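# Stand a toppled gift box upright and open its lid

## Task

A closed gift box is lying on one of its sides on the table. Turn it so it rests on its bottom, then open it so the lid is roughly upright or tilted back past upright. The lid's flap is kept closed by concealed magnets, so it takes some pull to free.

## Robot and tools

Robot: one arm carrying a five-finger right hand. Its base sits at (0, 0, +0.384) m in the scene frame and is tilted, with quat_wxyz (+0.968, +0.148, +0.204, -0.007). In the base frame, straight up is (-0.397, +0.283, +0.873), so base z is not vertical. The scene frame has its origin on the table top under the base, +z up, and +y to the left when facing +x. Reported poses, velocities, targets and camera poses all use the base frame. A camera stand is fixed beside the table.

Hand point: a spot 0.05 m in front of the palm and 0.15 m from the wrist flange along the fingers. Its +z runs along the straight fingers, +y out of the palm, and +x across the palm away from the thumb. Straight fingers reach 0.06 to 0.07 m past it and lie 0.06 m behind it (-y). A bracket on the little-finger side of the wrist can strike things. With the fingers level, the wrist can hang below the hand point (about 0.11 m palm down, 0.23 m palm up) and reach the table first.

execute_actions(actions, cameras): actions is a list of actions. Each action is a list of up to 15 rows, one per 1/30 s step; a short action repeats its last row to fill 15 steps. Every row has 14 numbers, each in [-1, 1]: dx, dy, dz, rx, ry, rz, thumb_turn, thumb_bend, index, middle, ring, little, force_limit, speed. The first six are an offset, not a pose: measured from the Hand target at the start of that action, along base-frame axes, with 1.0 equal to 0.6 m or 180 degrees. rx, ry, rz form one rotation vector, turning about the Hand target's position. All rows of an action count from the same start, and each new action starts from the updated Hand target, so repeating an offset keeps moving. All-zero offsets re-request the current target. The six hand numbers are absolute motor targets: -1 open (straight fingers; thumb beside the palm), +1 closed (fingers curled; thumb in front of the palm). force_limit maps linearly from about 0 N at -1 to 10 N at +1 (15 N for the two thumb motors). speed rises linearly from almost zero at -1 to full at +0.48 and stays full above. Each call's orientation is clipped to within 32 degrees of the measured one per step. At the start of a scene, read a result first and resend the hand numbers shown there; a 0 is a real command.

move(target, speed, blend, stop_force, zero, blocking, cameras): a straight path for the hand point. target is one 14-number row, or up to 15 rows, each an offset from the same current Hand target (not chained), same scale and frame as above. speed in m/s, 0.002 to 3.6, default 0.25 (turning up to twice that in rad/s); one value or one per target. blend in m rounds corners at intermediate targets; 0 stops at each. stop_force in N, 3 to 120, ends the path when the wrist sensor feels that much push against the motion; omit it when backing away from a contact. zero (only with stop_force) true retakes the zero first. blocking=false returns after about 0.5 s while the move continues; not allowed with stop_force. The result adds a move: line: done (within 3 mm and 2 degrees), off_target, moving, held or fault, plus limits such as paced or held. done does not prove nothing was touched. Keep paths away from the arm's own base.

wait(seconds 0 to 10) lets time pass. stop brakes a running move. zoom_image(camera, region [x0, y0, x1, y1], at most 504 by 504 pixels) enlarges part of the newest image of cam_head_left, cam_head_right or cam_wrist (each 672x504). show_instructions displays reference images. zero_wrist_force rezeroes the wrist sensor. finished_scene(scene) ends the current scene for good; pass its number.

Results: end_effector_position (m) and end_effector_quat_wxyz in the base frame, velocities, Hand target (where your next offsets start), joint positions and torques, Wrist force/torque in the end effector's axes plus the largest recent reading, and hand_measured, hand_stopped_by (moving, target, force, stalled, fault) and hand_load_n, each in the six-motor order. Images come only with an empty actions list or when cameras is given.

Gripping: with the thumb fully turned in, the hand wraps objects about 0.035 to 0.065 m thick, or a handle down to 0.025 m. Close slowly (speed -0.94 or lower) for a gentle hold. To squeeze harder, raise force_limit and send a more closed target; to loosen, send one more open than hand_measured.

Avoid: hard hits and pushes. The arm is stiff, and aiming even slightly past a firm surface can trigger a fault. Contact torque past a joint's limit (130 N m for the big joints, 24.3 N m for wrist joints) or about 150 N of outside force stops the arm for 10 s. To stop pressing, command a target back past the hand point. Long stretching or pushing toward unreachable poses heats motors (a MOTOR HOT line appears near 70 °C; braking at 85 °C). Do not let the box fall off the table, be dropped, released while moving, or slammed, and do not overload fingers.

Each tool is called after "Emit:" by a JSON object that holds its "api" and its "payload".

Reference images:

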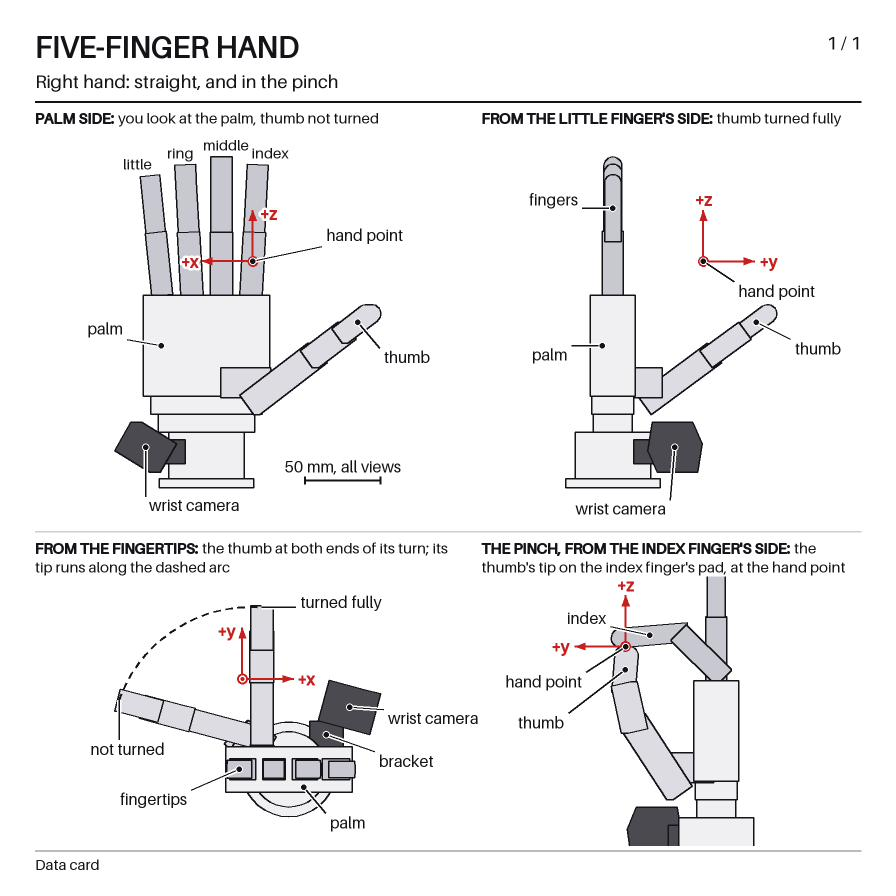

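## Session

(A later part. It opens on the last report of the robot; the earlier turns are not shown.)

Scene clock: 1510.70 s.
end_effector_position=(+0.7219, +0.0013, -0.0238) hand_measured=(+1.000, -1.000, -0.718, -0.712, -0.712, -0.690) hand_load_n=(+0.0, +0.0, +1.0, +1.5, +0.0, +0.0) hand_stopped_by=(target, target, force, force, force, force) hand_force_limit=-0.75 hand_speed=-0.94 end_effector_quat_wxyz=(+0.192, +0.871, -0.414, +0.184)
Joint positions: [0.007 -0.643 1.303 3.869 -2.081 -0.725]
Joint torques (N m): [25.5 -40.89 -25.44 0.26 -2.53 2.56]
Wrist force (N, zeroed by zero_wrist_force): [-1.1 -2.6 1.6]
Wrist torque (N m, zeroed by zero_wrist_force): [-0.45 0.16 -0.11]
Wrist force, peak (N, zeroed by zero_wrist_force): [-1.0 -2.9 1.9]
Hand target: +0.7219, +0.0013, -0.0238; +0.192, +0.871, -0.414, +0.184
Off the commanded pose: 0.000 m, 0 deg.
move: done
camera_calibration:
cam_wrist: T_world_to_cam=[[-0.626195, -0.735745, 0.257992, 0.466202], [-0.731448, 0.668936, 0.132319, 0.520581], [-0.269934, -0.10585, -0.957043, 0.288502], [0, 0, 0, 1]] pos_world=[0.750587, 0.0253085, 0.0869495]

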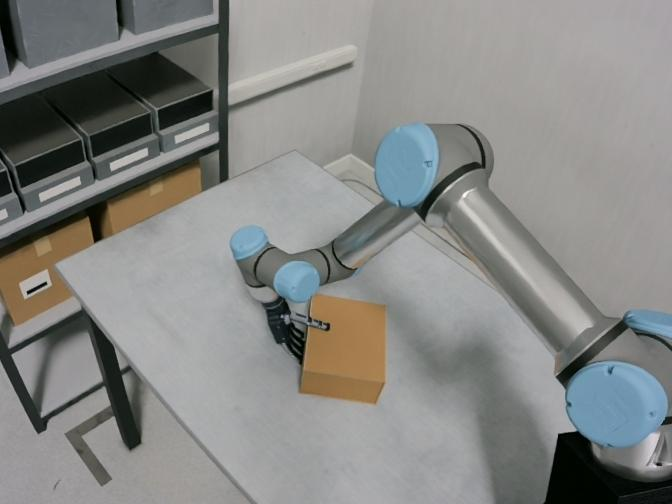

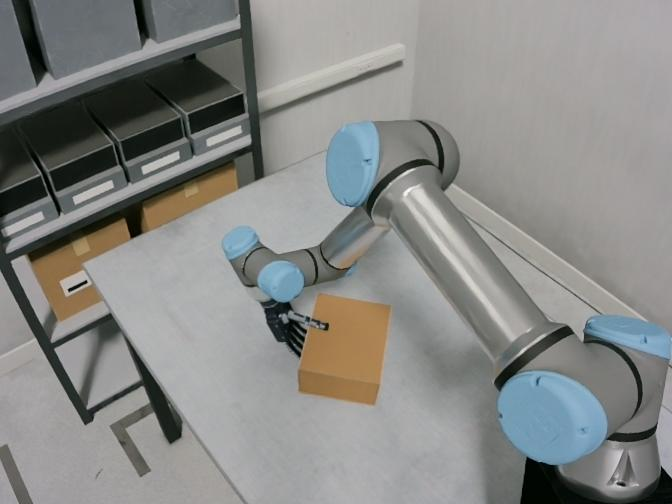

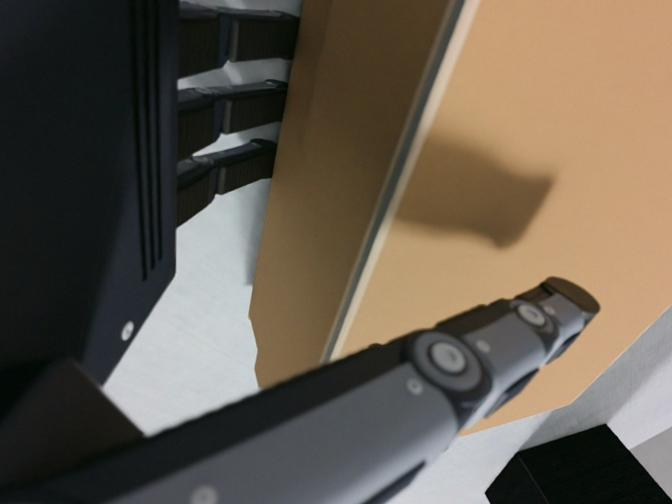

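Emit:
{"api": "move", "payload": {"target": [0.01173, 0.01174, 0.00152, 0, 0, 0, 1, -1, -0.3, -0.3, -0.3, -0.3, -0.75, -0.94], "speed": 0.01, "stop_force": 8, "cameras": ["all"]}}

Emit:
{"api": "zoom_image", "payload": {"camera": "cam_head_left", "region": [240, 260, 400, 420]}}

Scene clock: 1520.93 s.
end_effector_position=(+0.7289, +0.0084, -0.0229) hand_measured=(+1.000, -1.000, -0.718, -0.712, -0.712, -0.690) hand_load_n=(+0.0, +0.0, +0.0, +0.0, +0.0, +0.0) hand_stopped_by=(target, target, force, force, force, force) hand_force_limit=-0.75 hand_speed=-0.94 end_effector_quat_wxyz=(+0.192, +0.871, -0.414, +0.184)
Joint positions: [0.016 -0.629 1.269 3.894 -2.082 -0.714]
Joint torques (N m): [25.37 -40.4 -25.03 0.13 -2.38 2.62]
Wrist force (N, zeroed by zero_wrist_force): [-0.9 -1.5 0.4]
Wrist torque (N m, zeroed by zero_wrist_force): [-0.45 0.15 -0.08]
Wrist force, peak (N, zeroed by zero_wrist_force): [-0.9 -2.8 2.0]
Hand target: +0.7289, +0.0084, -0.0229; +0.192, +0.871, -0.414, +0.184
Off the commanded pose: 0.000 m, 0 deg.
move: done
camera_calibration:
cam_wrist: T_world_to_cam=[[-0.626195, -0.735745, 0.257992, 0.475566], [-0.731448, 0.668936, 0.132319, 0.520972], [-0.269934, -0.10585, -0.957043, 0.292021], [0, 0, 0, 1]] pos_world=[0.757687, 0.0323085, 0.0878495]

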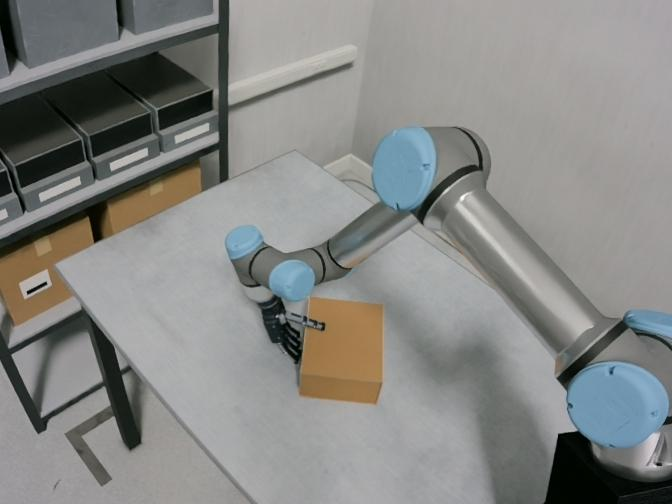

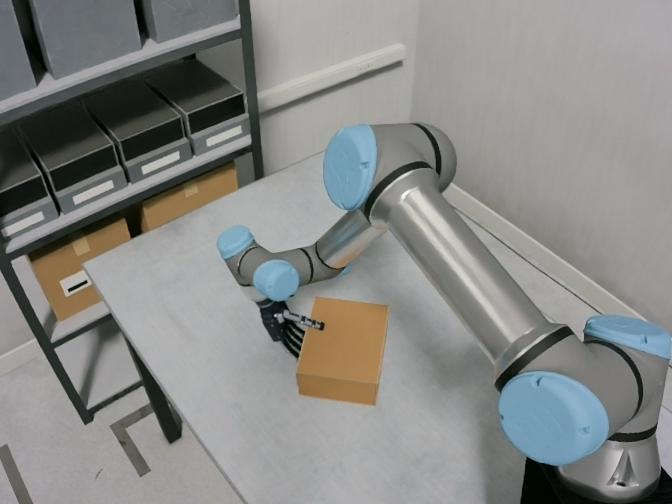

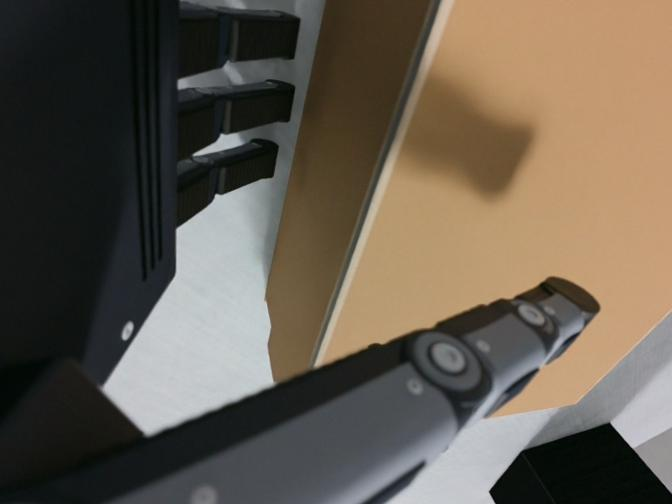

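Scaled by 3.150 from the camera's 672x504 image, which has a finer 960x720 frame.

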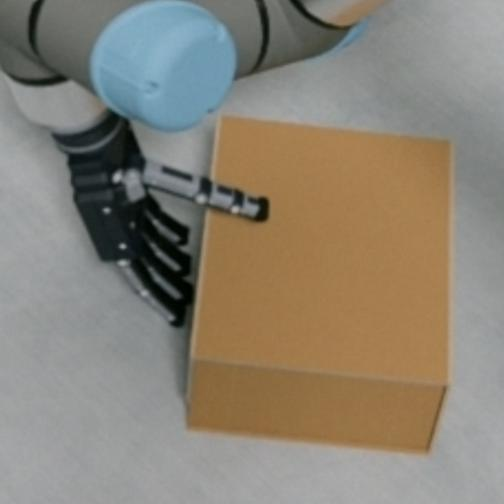

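Emit:
{"api": "move", "payload": {"target": [0.0387, 0.0632, 0.0320, 0, 0, 0, 1, -1, -0.3, -0.3, -0.3, -0.3, -0.75, -0.94], "speed": 0.06, "cameras": ["all"]}}

Emit:
{"api": "zoom_image", "payload": {"camera": "cam_head_left", "region": [270, 280, 410, 420]}}

Emit:
{"api": "zoom_image", "payload": {"camera": "cam_head_right", "region": [270, 280, 410, 420]}}

Scene clock: 1532.57 s.
end_effector_position=(+0.7521, +0.0462, -0.0038) hand_measured=(+1.000, -1.000, -0.718, -0.712, -0.712, -0.690) hand_load_n=(+0.5, +0.0, +0.0, +0.0, +0.0, +0.0) hand_stopped_by=(target, target, force, force, force, force) hand_force_limit=-0.75 hand_speed=-0.94 end_effector_quat_wxyz=(+0.192, +0.871, -0.414, +0.184)
Joint positions: [0.064 -0.595 1.133 4.023 -2.09 -0.66]
Joint torques (N m): [26.2 -42.04 -26.85 0.18 -2.38 2.54]
Wrist force (N, zeroed by zero_wrist_force): [-1.0 -1.4 0.4]
Wrist torque (N m, zeroed by zero_wrist_force): [-0.41 0.17 -0.06]
Wrist force, peak (N, zeroed by zero_wrist_force): [-1.3 -1.4 0.3]
Hand target: +0.7522, +0.0463, -0.0037; +0.192, +0.871, -0.414, +0.184
Off the commanded pose: 0.000 m, 0 deg.
move: done
camera_calibration:
cam_wrist: T_world_to_cam=[[-0.626195, -0.735745, 0.257992, 0.512963], [-0.731448, 0.668936, 0.132319, 0.509976], [-0.269934, -0.10585, -0.957043, 0.320643], [0, 0, 0, 1]] pos_world=[0.780787, 0.0702085, 0.107049]

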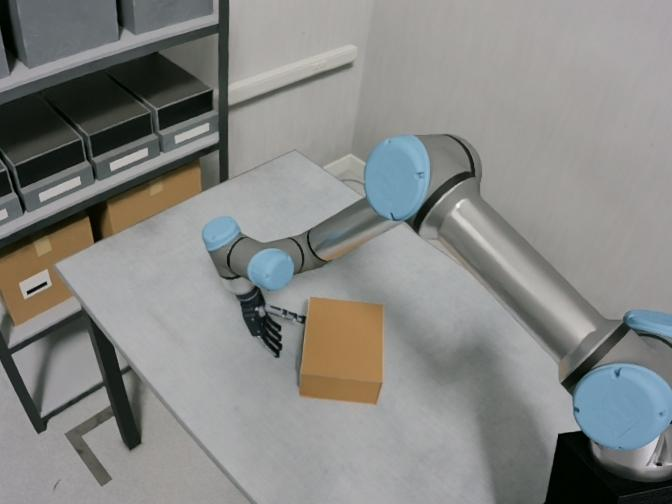

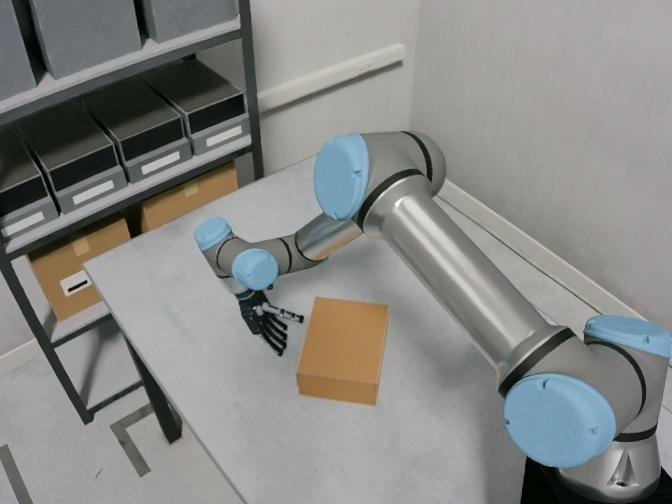

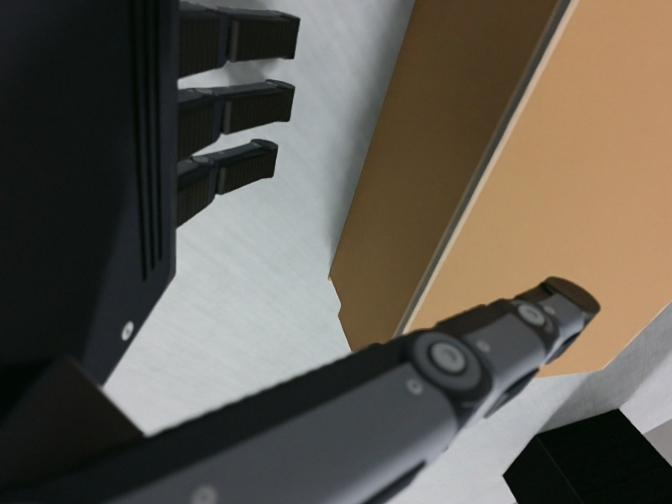

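Scaled by 3.600 from the camera's 672x504 image, which has a finer 960x720 frame.

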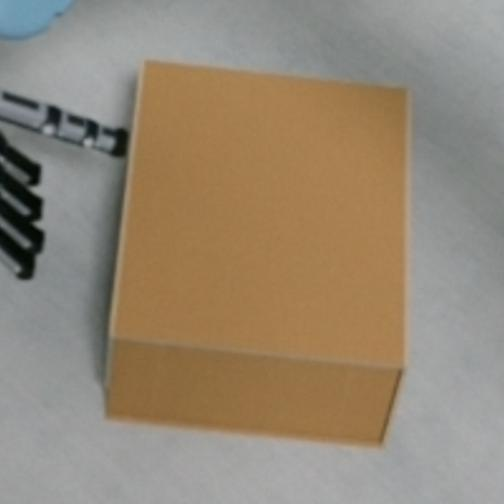

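Scaled by 3.600 from the camera's 672x504 image, which has a finer 960x720 frame.

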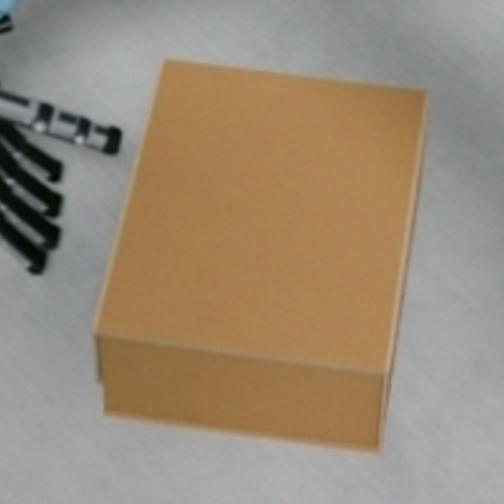

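Emit:
{"api": "move", "payload": {"target": [-0.02118, 0.04023, 0.034, -0.08641, 0.09773, -0.07412, -1, -1, -1, -1, -1, -1, -0.5, -0.3], "speed": 0.08, "cameras": ["all"]}}

Scene clock: 1714.67 s.
end_effector_position=(+0.7394, +0.0704, +0.0167) hand_measured=(-1.000, -1.000, -1.000, -1.000, -1.000, -1.000) hand_load_n=(+0.0, +0.0, +0.0, +0.0, +0.0, +0.0) hand_stopped_by=(target, target, target, target, target, target) hand_force_limit=-0.50 hand_speed=-0.30 end_effector_quat_wxyz=(+0.388, +0.801, -0.449, +0.080) end_effector_velocity=(+0.000, +0.001, +0.000) end_effector_angular_velocity=(-0.001, -0.002, -0.003)
Joint positions: [0.124 -0.295 0.49 4.934 -2.293 -0.266]
Joint velocities: [0.001 0.001 -0.003 0.003 0 0.005]
Joint torques (N m): [29.73 -46.23 -31.1 1.22 -2.54 2.6]
Wrist force (N, zeroed by zero_wrist_force): [-0.9 -1.8 0.4]
Wrist torque (N m, zeroed by zero_wrist_force): [-0.55 0.16 -0.03]
Wrist force, peak (N, zeroed by zero_wrist_force): [-1.2 -1.7 0.5]
Hand target: +0.7394, +0.0704, +0.0167; +0.388, +0.801, -0.449, +0.080
Off the commanded pose: 0.000 m, 0 deg.
move: done
camera_calibration:
cam_wrist: T_world_to_cam=[[-0.631237, -0.465234, 0.620562, 0.496188], [-0.512341, 0.850816, 0.116701, 0.307275], [-0.582277, -0.244273, -0.775425, 0.577073], [0, 0, 0, 1]] pos_world=[0.806658, 0.110372, 0.103702]

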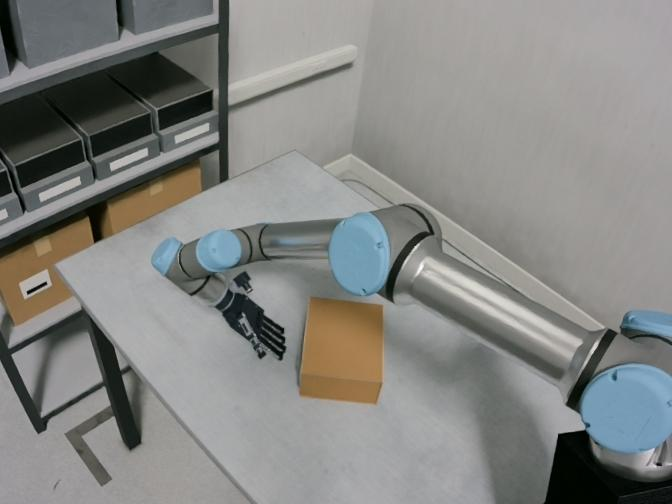

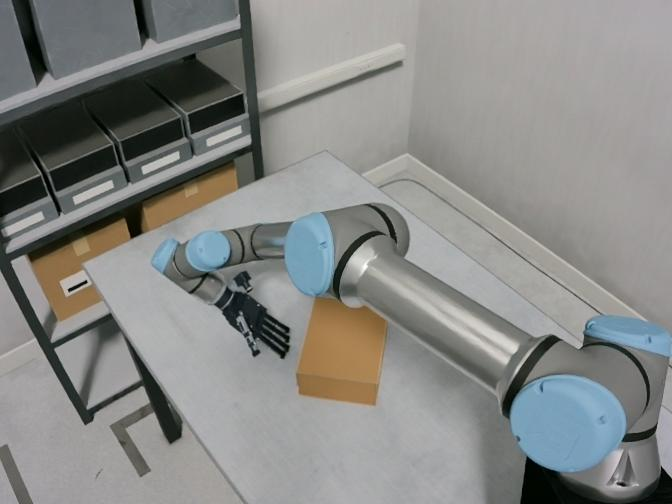

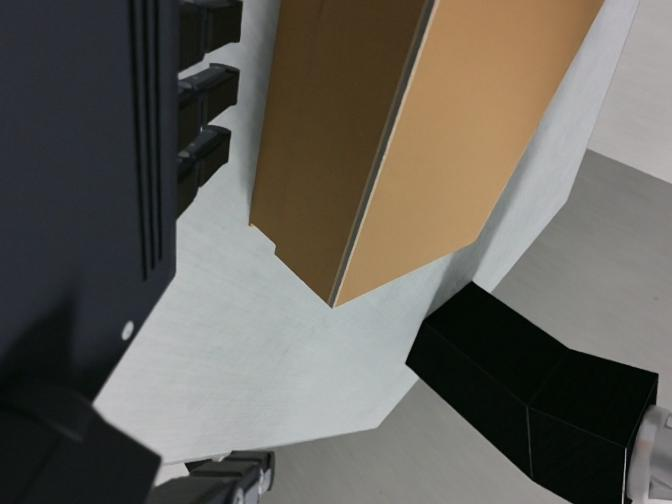

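Emit:
{"api": "zoom_image", "payload": {"camera": "cam_wrist", "region": [170, 0, 510, 320]}}

Scaled by 1.482 from the camera's 672x504 image, which has a finer 960x720 frame.

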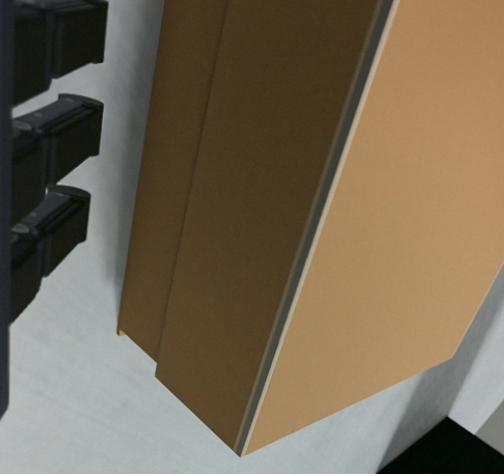

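Emit:
{"api": "zoom_image", "payload": {"camera": "cam_head_left", "region": [210, 270, 330, 390]}}

Emit:
{"api": "zoom_image", "payload": {"camera": "cam_head_right", "region": [210, 270, 330, 390]}}

Scaled by 4.200 from the camera's 672x504 image, which has a finer 960x720 frame.

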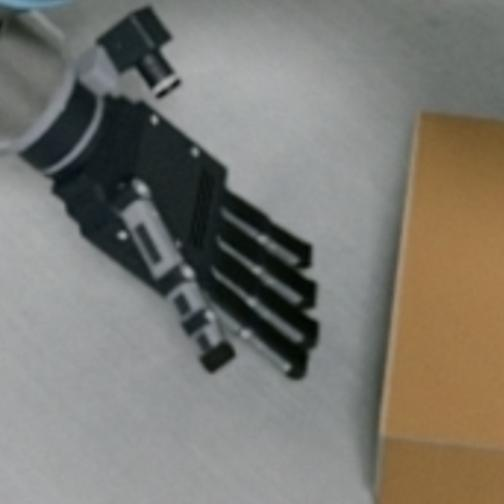

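Scaled by 4.200 from the camera's 672x504 image, which has a finer 960x720 frame.

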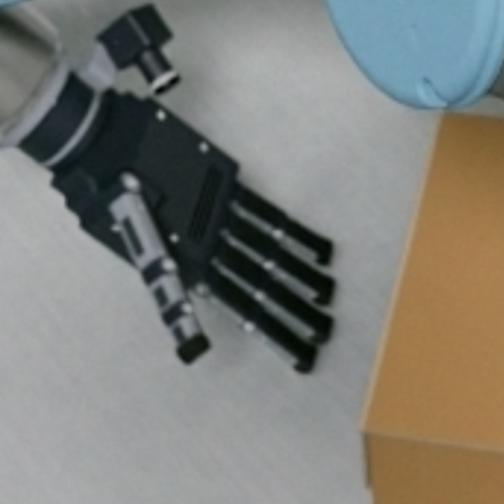

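Emit:
{"api": "zero_wrist_force", "payload": {}}

Emit:
{"api": "move", "payload": {"target": [0.02647, -0.01891, -0.0582, 0, 0, 0, -1, -1, -1, -1, -1, -1, -0.5, -0.3], "speed": 0.015, "stop_force": 3}}

Wrist force sensor zeroed.

Scene clock: 1788.70 s.
end_effector_position=(+0.7509, +0.0622, -0.0087) hand_measured=(-1.000, -1.000, -1.000, -1.000, -1.000, -1.000) hand_load_n=(+0.0, +0.0, +0.0, -1.0, +0.0, +0.0) hand_stopped_by=(target, target, target, target, target, target) hand_force_limit=-0.50 hand_speed=-0.30 end_effector_quat_wxyz=(+0.388, +0.801, -0.449, +0.080)
Joint positions: [0.113 -0.222 0.406 4.936 -2.298 -0.279]
Joint torques (N m): [28.7 -66.15 -3.96 -2.31 1.6 2.38]
Wrist force (N, zeroed by zero_wrist_force): [-0.8 1.4 -2.9]
Wrist torque (N m, zeroed by zero_wrist_force): [0.17 0.11 0.04]
Wrist force, peak (N, zeroed by zero_wrist_force): [-1.3 4.5 -10.5]
Hand target: +0.7509, +0.0622, -0.0087; +0.388, +0.801, -0.449, +0.080 (not the last commanded pose)
Off the commanded pose: 0.011 m, 0 deg.
move: contact

Emit:
{"api": "move", "payload": {"target": [[-0.00595, 0.00425, 0.0131, 0, 0, 0, -1, -1, -1, -1, -1, -1, -0.5, -0.3], [-0.04138, -0.0307, 0.00833, 0, 0, 0, -1, -1, -1, -1, -1, -1, -0.5, -0.3]], "speed": 0.03, "cameras": ["all"]}}

Emit:
{"api": "zoom_image", "payload": {"camera": "cam_head_left", "region": [240, 290, 340, 410]}}

Emit:
{"api": "zoom_image", "payload": {"camera": "cam_head_right", "region": [240, 290, 340, 410]}}

Emit:
{"api": "zoom_image", "payload": {"camera": "cam_wrist", "region": [170, 0, 420, 250]}}

Scene clock: 1805.50 s.
end_effector_position=(+0.7261, +0.0438, -0.0037) hand_measured=(-1.000, -1.000, -1.000, -1.000, -1.000, -1.000) hand_load_n=(+0.0, +0.0, +0.0, +0.0, +0.0, +0.0) hand_stopped_by=(target, target, target, target, target, target) hand_force_limit=-0.50 hand_speed=-0.30 end_effector_quat_wxyz=(+0.388, +0.801, -0.449, +0.080)
Joint positions: [0.096 -0.357 0.676 4.786 -2.305 -0.301]
Joint torques (N m): [16.29 -66.8 -2.79 -2.35 -2.34 -2.96]
Wrist force (N, zeroed by zero_wrist_force): [-0.3 0.0 0.0]
Wrist torque (N m, zeroed by zero_wrist_force): [0.01 0.06 0.08]
Wrist force, peak (N, zeroed by zero_wrist_force): [-0.5 1.9 -3.3]
Hand target: +0.7261, +0.0438, -0.0037; +0.388, +0.801, -0.449, +0.080
Off the commanded pose: 0.000 m, 0 deg.
move: done
camera_calibration:
cam_wrist: T_world_to_cam=[[-0.631197, -0.465149, 0.620666, 0.48803], [-0.512264, 0.850861, 0.11671, 0.325408], [-0.582388, -0.244278, -0.77534, 0.547093], [0, 0, 0, 1]] pos_world=[0.793359, 0.0837725, 0.0833018]

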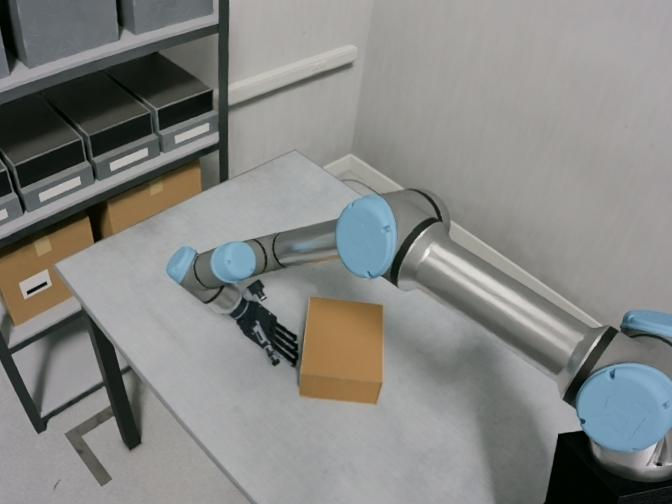

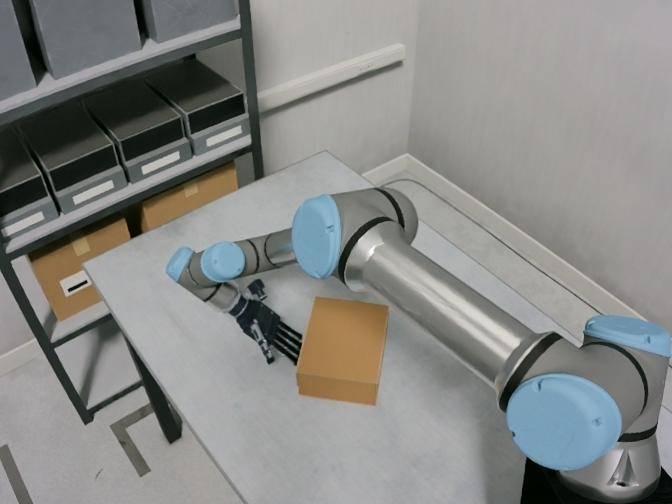

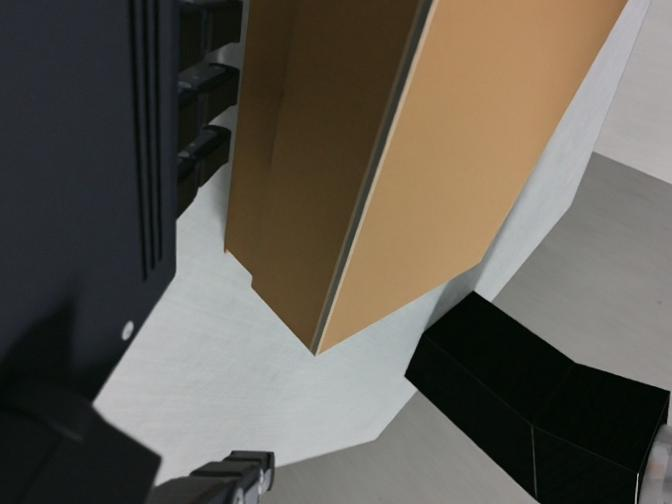

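Scaled by 4.200 from the camera's 672x504 image, which has a finer 960x720 frame.

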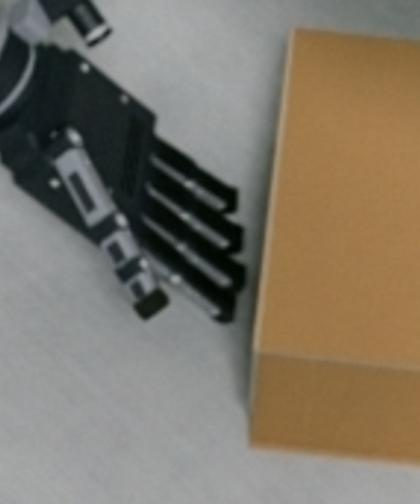

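Scaled by 4.200 from the camera's 672x504 image, which has a finer 960x720 frame.

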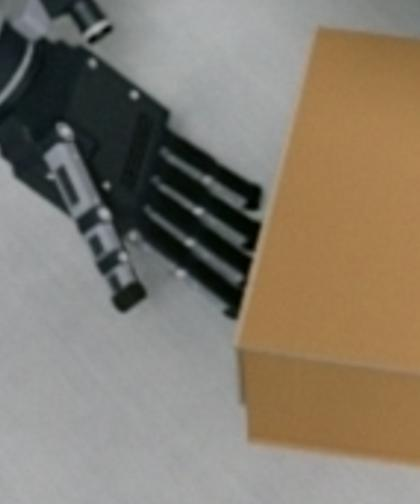

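Scaled by 2.016 from the camera's 672x504 image, which has a finer 960x720 frame.

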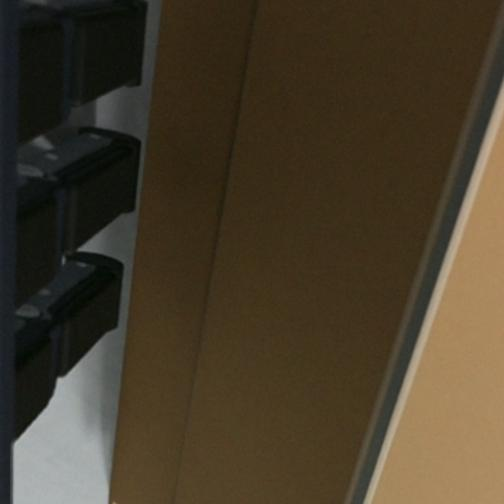

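Emit:
{"api": "zero_wrist_force", "payload": {}}

Emit:
{"api": "move", "payload": {"target": [-0.01181, -0.01165, -0.00159, 0, 0, 0, -1, -1, -1, -1, -1, -1, -0.5, -0.3], "speed": 0.01, "stop_force": 3}}

Wrist force sensor zeroed.

Scene clock: 1812.17 s.
end_effector_position=(+0.7190, +0.0368, -0.0046) hand_measured=(-1.000, -1.000, -1.000, -1.000, -1.000, -1.000) hand_load_n=(+0.0, +0.0, +0.0, +0.0, +0.0, +0.0) hand_stopped_by=(target, target, target, target, target, target) hand_force_limit=-0.50 hand_speed=-0.30 end_effector_quat_wxyz=(+0.388, +0.801, -0.449, +0.080)
Joint positions: [0.088 -0.386 0.74 4.745 -2.307 -0.311]
Joint torques (N m): [16.07 -66.15 -2.85 -2.36 -2.4 -3]
Wrist force (N, zeroed by zero_wrist_force): [0.0 0.3 -0.1]
Wrist torque (N m, zeroed by zero_wrist_force): [0.06 -0.01 -0.02]
Wrist force, peak (N, zeroed by zero_wrist_force): [-0.2 0.7 0.2]
Hand target: +0.7190, +0.0368, -0.0046; +0.388, +0.801, -0.449, +0.080
Off the commanded pose: 0.000 m, 0 deg.
move: done

Emit:
{"api": "move", "payload": {"target": [-0.00945, -0.00932, -0.00127, 0, 0, 0, -1, -1, -1, -1, -1, -1, -0.5, -0.3], "speed": 0.01, "stop_force": 3, "cameras": ["all"]}}

Emit:
{"api": "zoom_image", "payload": {"camera": "cam_head_right", "region": [240, 290, 340, 410]}}

Emit:
{"api": "zoom_image", "payload": {"camera": "cam_wrist", "region": [170, 0, 420, 250]}}

Scene clock: 1818.77 s.
end_effector_position=(+0.7133, +0.0312, -0.0054) hand_measured=(-1.000, -1.000, -1.000, -1.000, -1.000, -1.000) hand_load_n=(+0.0, +0.0, +0.0, +0.0, +0.0, +0.0) hand_stopped_by=(target, target, target, target, target, target) hand_force_limit=-0.50 hand_speed=-0.30 end_effector_quat_wxyz=(+0.388, +0.801, -0.449, +0.080)
Joint positions: [0.082 -0.407 0.787 4.714 -2.31 -0.318]
Joint torques (N m): [15.64 -66.39 -2.62 -2.13 -2.47 -2.9]
Wrist force (N, zeroed by zero_wrist_force): [-0.3 -0.8 -0.6]
Wrist torque (N m, zeroed by zero_wrist_force): [0.10 0.03 -0.07]
Wrist force, peak (N, zeroed by zero_wrist_force): [-0.1 -1.4 -0.3]
Hand target: +0.7133, +0.0312, -0.0054; +0.388, +0.801, -0.449, +0.080
Off the commanded pose: 0.000 m, 0 deg.
move: done
camera_calibration:
cam_wrist: T_world_to_cam=[[-0.631269, -0.465181, 0.620569, 0.475164], [-0.512302, 0.850845, 0.116662, 0.32989], [-0.582277, -0.244273, -0.775425, 0.535138], [0, 0, 0, 1]] pos_world=[0.780558, 0.0710724, 0.0816018]

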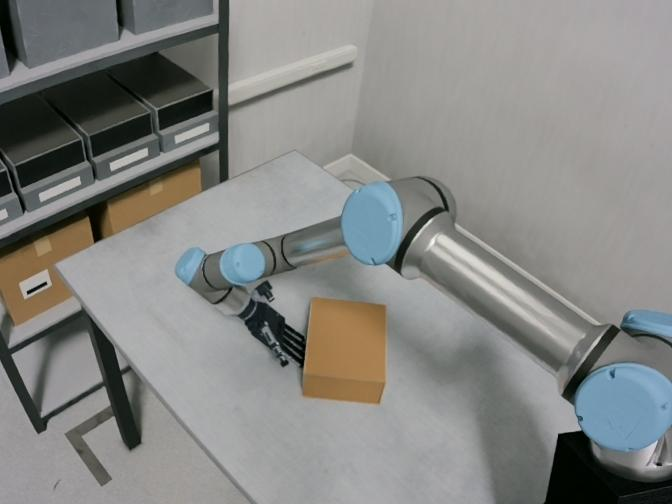

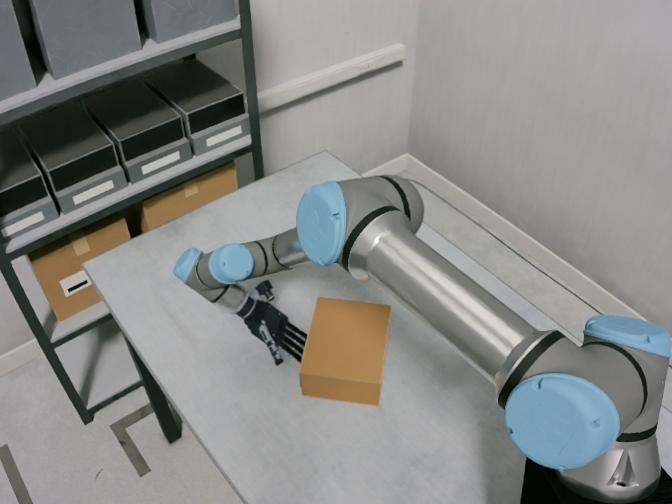

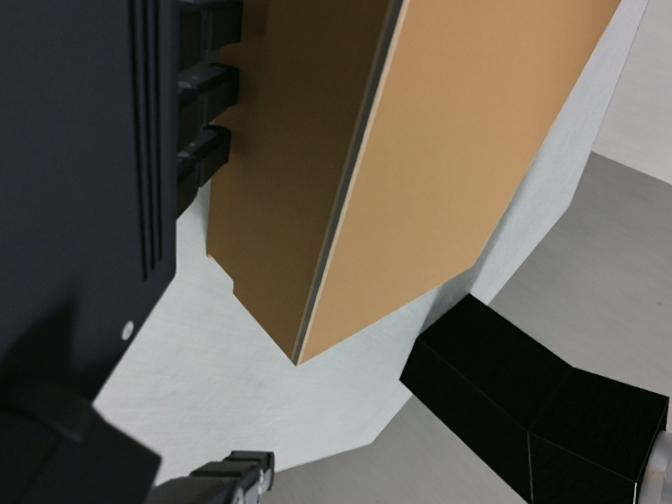

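Scaled by 4.200 from the camera's 672x504 image, which has a finer 960x720 frame.

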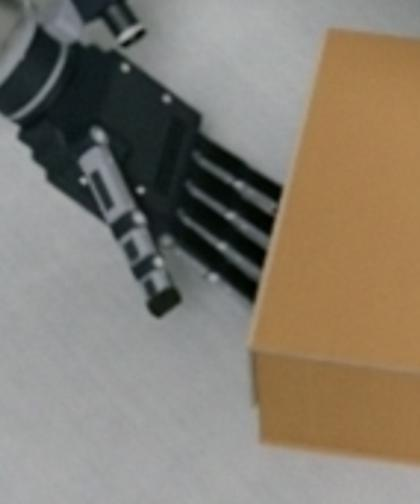

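Scaled by 2.016 from the camera's 672x504 image, which has a finer 960x720 frame.

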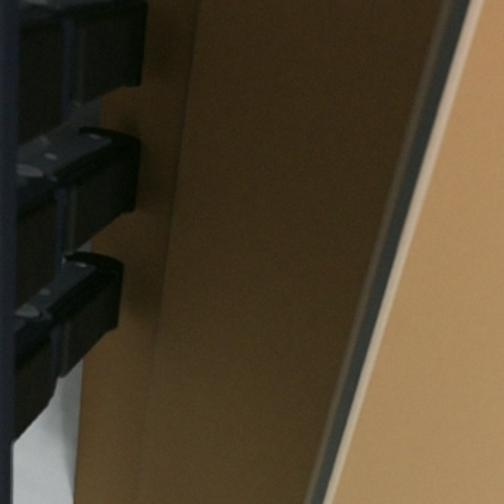

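Emit:
{"api": "move", "payload": {"target": [-0.00794, 0.00567, 0.01746, 0, 0, 0, -1, -1, -1, -1, -1, -1, -0.5, -0.3], "speed": 0.01, "stop_force": 3}}

Emit:
{"api": "move", "payload": {"target": [-0.00331, 0.00236, 0.00727, 0, 0, 0, -1, -1, -1, -1, -1, -1, -0.5, -0.3], "speed": 0.01, "stop_force": 3, "cameras": ["all"]}}

Emit:
{"api": "zoom_image", "payload": {"camera": "cam_wrist", "region": [170, 0, 420, 250]}}

Scene clock: 1829.67 s.
end_effector_position=(+0.7086, +0.0346, +0.0051) hand_measured=(-1.000, -1.000, -1.000, -1.000, -1.000, -1.000) hand_load_n=(+0.5, -0.5, +0.0, +0.0, +0.0, +0.0) hand_stopped_by=(target, target, target, target, target, target) hand_force_limit=-0.50 hand_speed=-0.30 end_effector_quat_wxyz=(+0.388, +0.801, -0.449, +0.080)
Joint positions: [0.087 -0.431 0.808 4.721 -2.308 -0.313]
Joint torques (N m): [28.11 -66.74 -2.27 1.21 1.43 2.56]
Wrist force (N, zeroed by zero_wrist_force): [-0.4 0.2 -0.2]
Wrist torque (N m, zeroed by zero_wrist_force): [0.06 0.05 -0.11]
Wrist force, peak (N, zeroed by zero_wrist_force): [-0.4 -1.4 -0.6]
Hand target: +0.7086, +0.0346, +0.0051; +0.388, +0.801, -0.449, +0.080
Off the commanded pose: 0.000 m, 0 deg.
move: done

Scene clock: 1831.13 s.
end_effector_position=(+0.7066, +0.0360, +0.0094) hand_measured=(-1.000, -1.000, -1.000, -1.000, -1.000, -1.000) hand_load_n=(+0.0, +0.0, +0.0, +0.0, -0.5, +0.0) hand_stopped_by=(target, target, target, target, target, target) hand_force_limit=-0.50 hand_speed=-0.30 end_effector_quat_wxyz=(+0.388, +0.801, -0.449, +0.080)
Joint positions: [0.089 -0.441 0.816 4.725 -2.307 -0.31]
Joint torques (N m): [28.51 -66.88 -3.35 1.36 1.34 2.59]
Wrist force (N, zeroed by zero_wrist_force): [0.0 -1.8 1.0]
Wrist torque (N m, zeroed by zero_wrist_force): [0.00 -0.03 -0.12]
Wrist force, peak (N, zeroed by zero_wrist_force): [-0.1 -2.3 1.2]
Hand target: +0.7066, +0.0360, +0.0094; +0.388, +0.801, -0.449, +0.080
Off the commanded pose: 0.000 m, 0 deg.
move: done
camera_calibration:
cam_wrist: T_world_to_cam=[[-0.631269, -0.465181, 0.620569, 0.46403], [-0.512302, 0.850845, 0.116662, 0.320562], [-0.582277, -0.244273, -0.775425, 0.54391], [0, 0, 0, 1]] pos_world=[0.773858, 0.0759724, 0.0964018]

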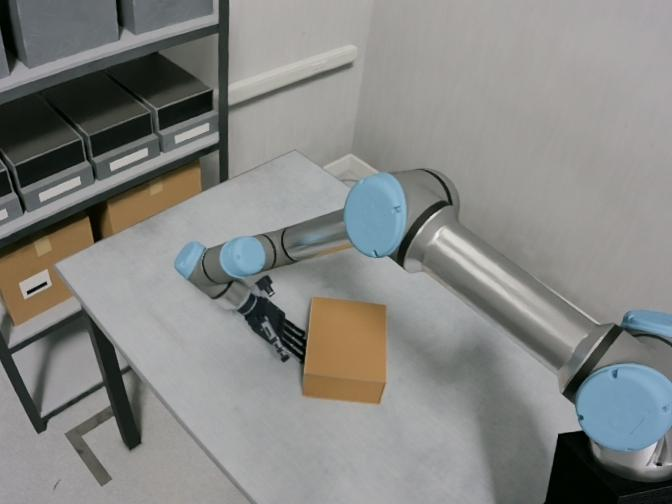

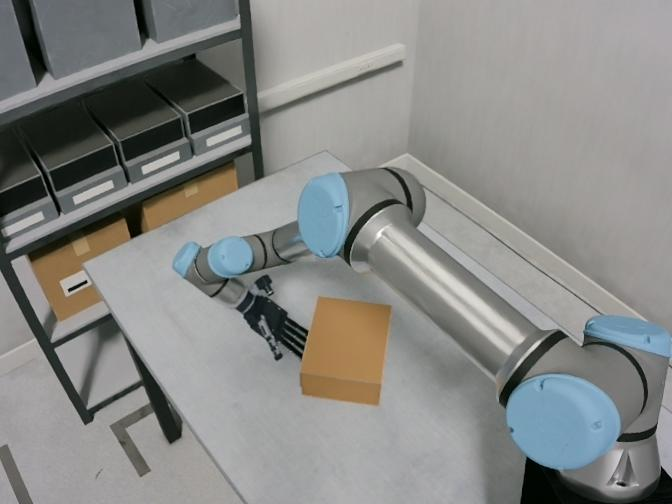

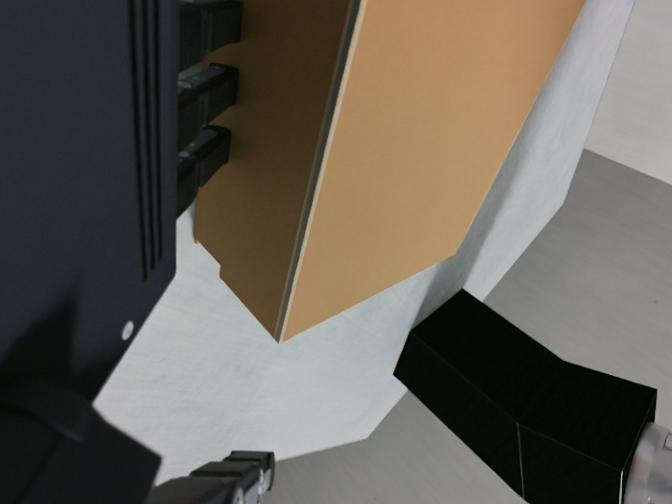

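Scaled by 2.016 from the camera's 672x504 image, which has a finer 960x720 frame.

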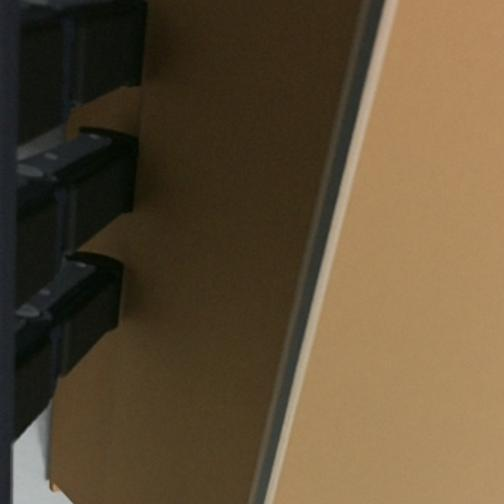

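Emit:
{"api": "move", "payload": {"target": [-0.00331, 0.00236, 0.00727, 0, 0, 0, -1, -1, -1, -1, -1, -1, -0.5, -0.3], "speed": 0.01, "stop_force": 6, "cameras": ["all"]}}

Emit:
{"api": "zoom_image", "payload": {"camera": "cam_wrist", "region": [170, 0, 420, 250]}}

Emit:
{"api": "zoom_image", "payload": {"camera": "cam_head_left", "region": [270, 280, 410, 420]}}

Emit:
{"api": "zoom_image", "payload": {"camera": "cam_head_right", "region": [270, 280, 410, 420]}}

Scene clock: 1849.67 s.
end_effector_position=(+0.7046, +0.0374, +0.0138) hand_measured=(-1.000, -1.000, -1.000, -1.000, -1.000, -1.000) hand_load_n=(+0.0, +0.0, +0.0, +0.5, +0.0, +0.0) hand_stopped_by=(target, target, target, target, target, target) hand_force_limit=-0.50 hand_speed=-0.30 end_effector_quat_wxyz=(+0.388, +0.801, -0.449, +0.080)
Joint positions: [0.09 -0.451 0.824 4.728 -2.306 -0.308]
Joint torques (N m): [27.97 -67.12 -2.26 1.42 1.39 2.5]
Wrist force (N, zeroed by zero_wrist_force): [0.0 -1.7 0.7]
Wrist torque (N m, zeroed by zero_wrist_force): [0.00 -0.01 -0.12]
Wrist force, peak (N, zeroed by zero_wrist_force): [0.2 -2.2 1.4]
Hand target: +0.7046, +0.0374, +0.0138; +0.388, +0.801, -0.449, +0.080
Off the commanded pose: 0.000 m, 0 deg.
move: done
camera_calibration:
cam_wrist: T_world_to_cam=[[-0.631269, -0.465181, 0.620569, 0.460688], [-0.512302, 0.850845, 0.116662, 0.317833], [-0.582277, -0.244273, -0.775425, 0.546499], [0, 0, 0, 1]] pos_world=[0.771858, 0.0773724, 0.100802]

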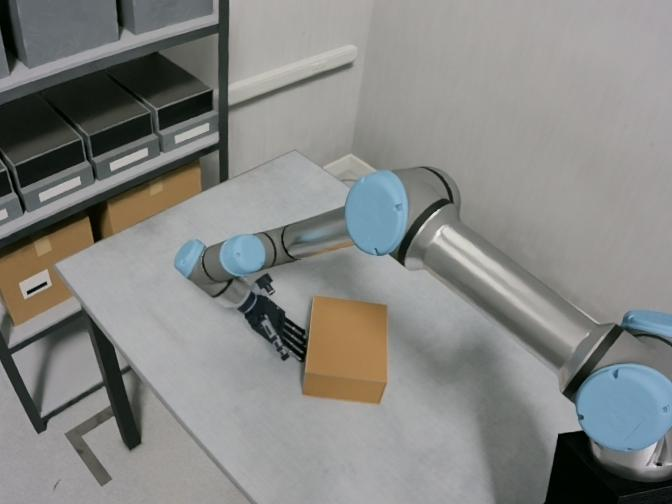

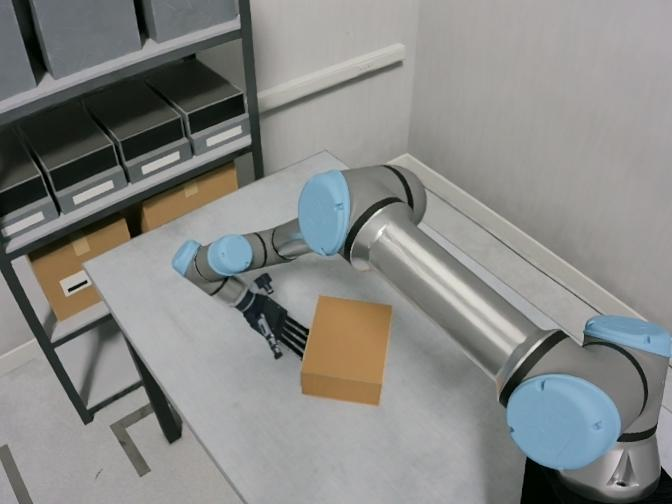

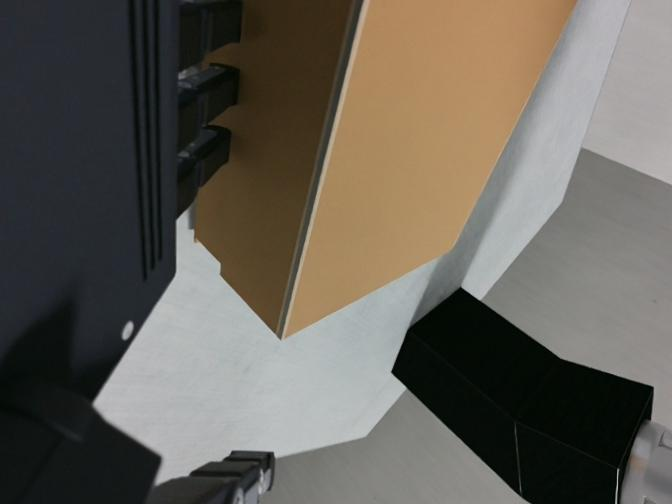

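Scaled by 2.016 from the camera's 672x504 image, which has a finer 960x720 frame.

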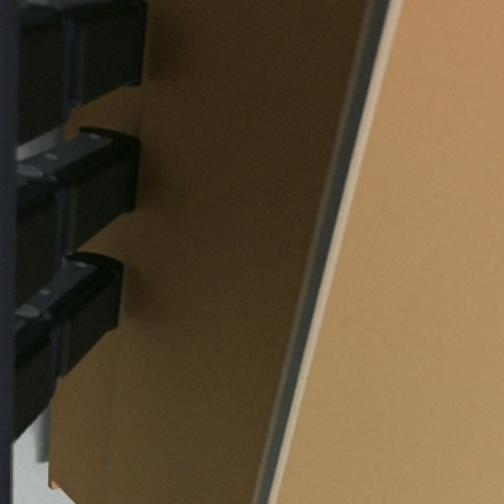

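Scaled by 3.600 from the camera's 672x504 image, which has a finer 960x720 frame.

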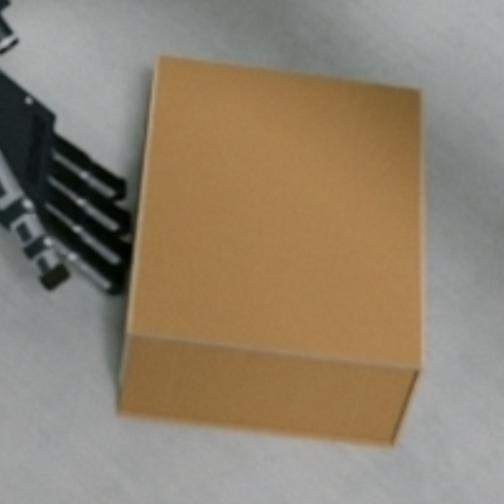

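Scaled by 3.600 from the camera's 672x504 image, which has a finer 960x720 frame.

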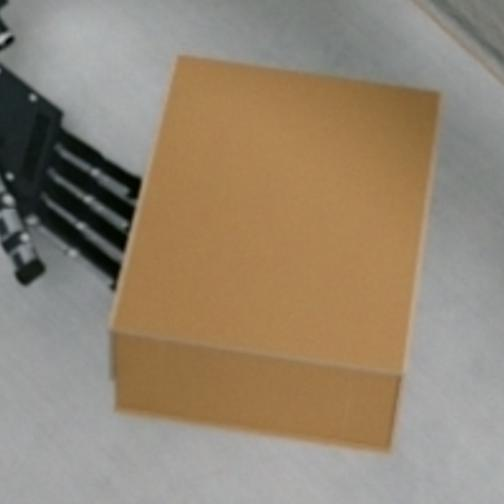

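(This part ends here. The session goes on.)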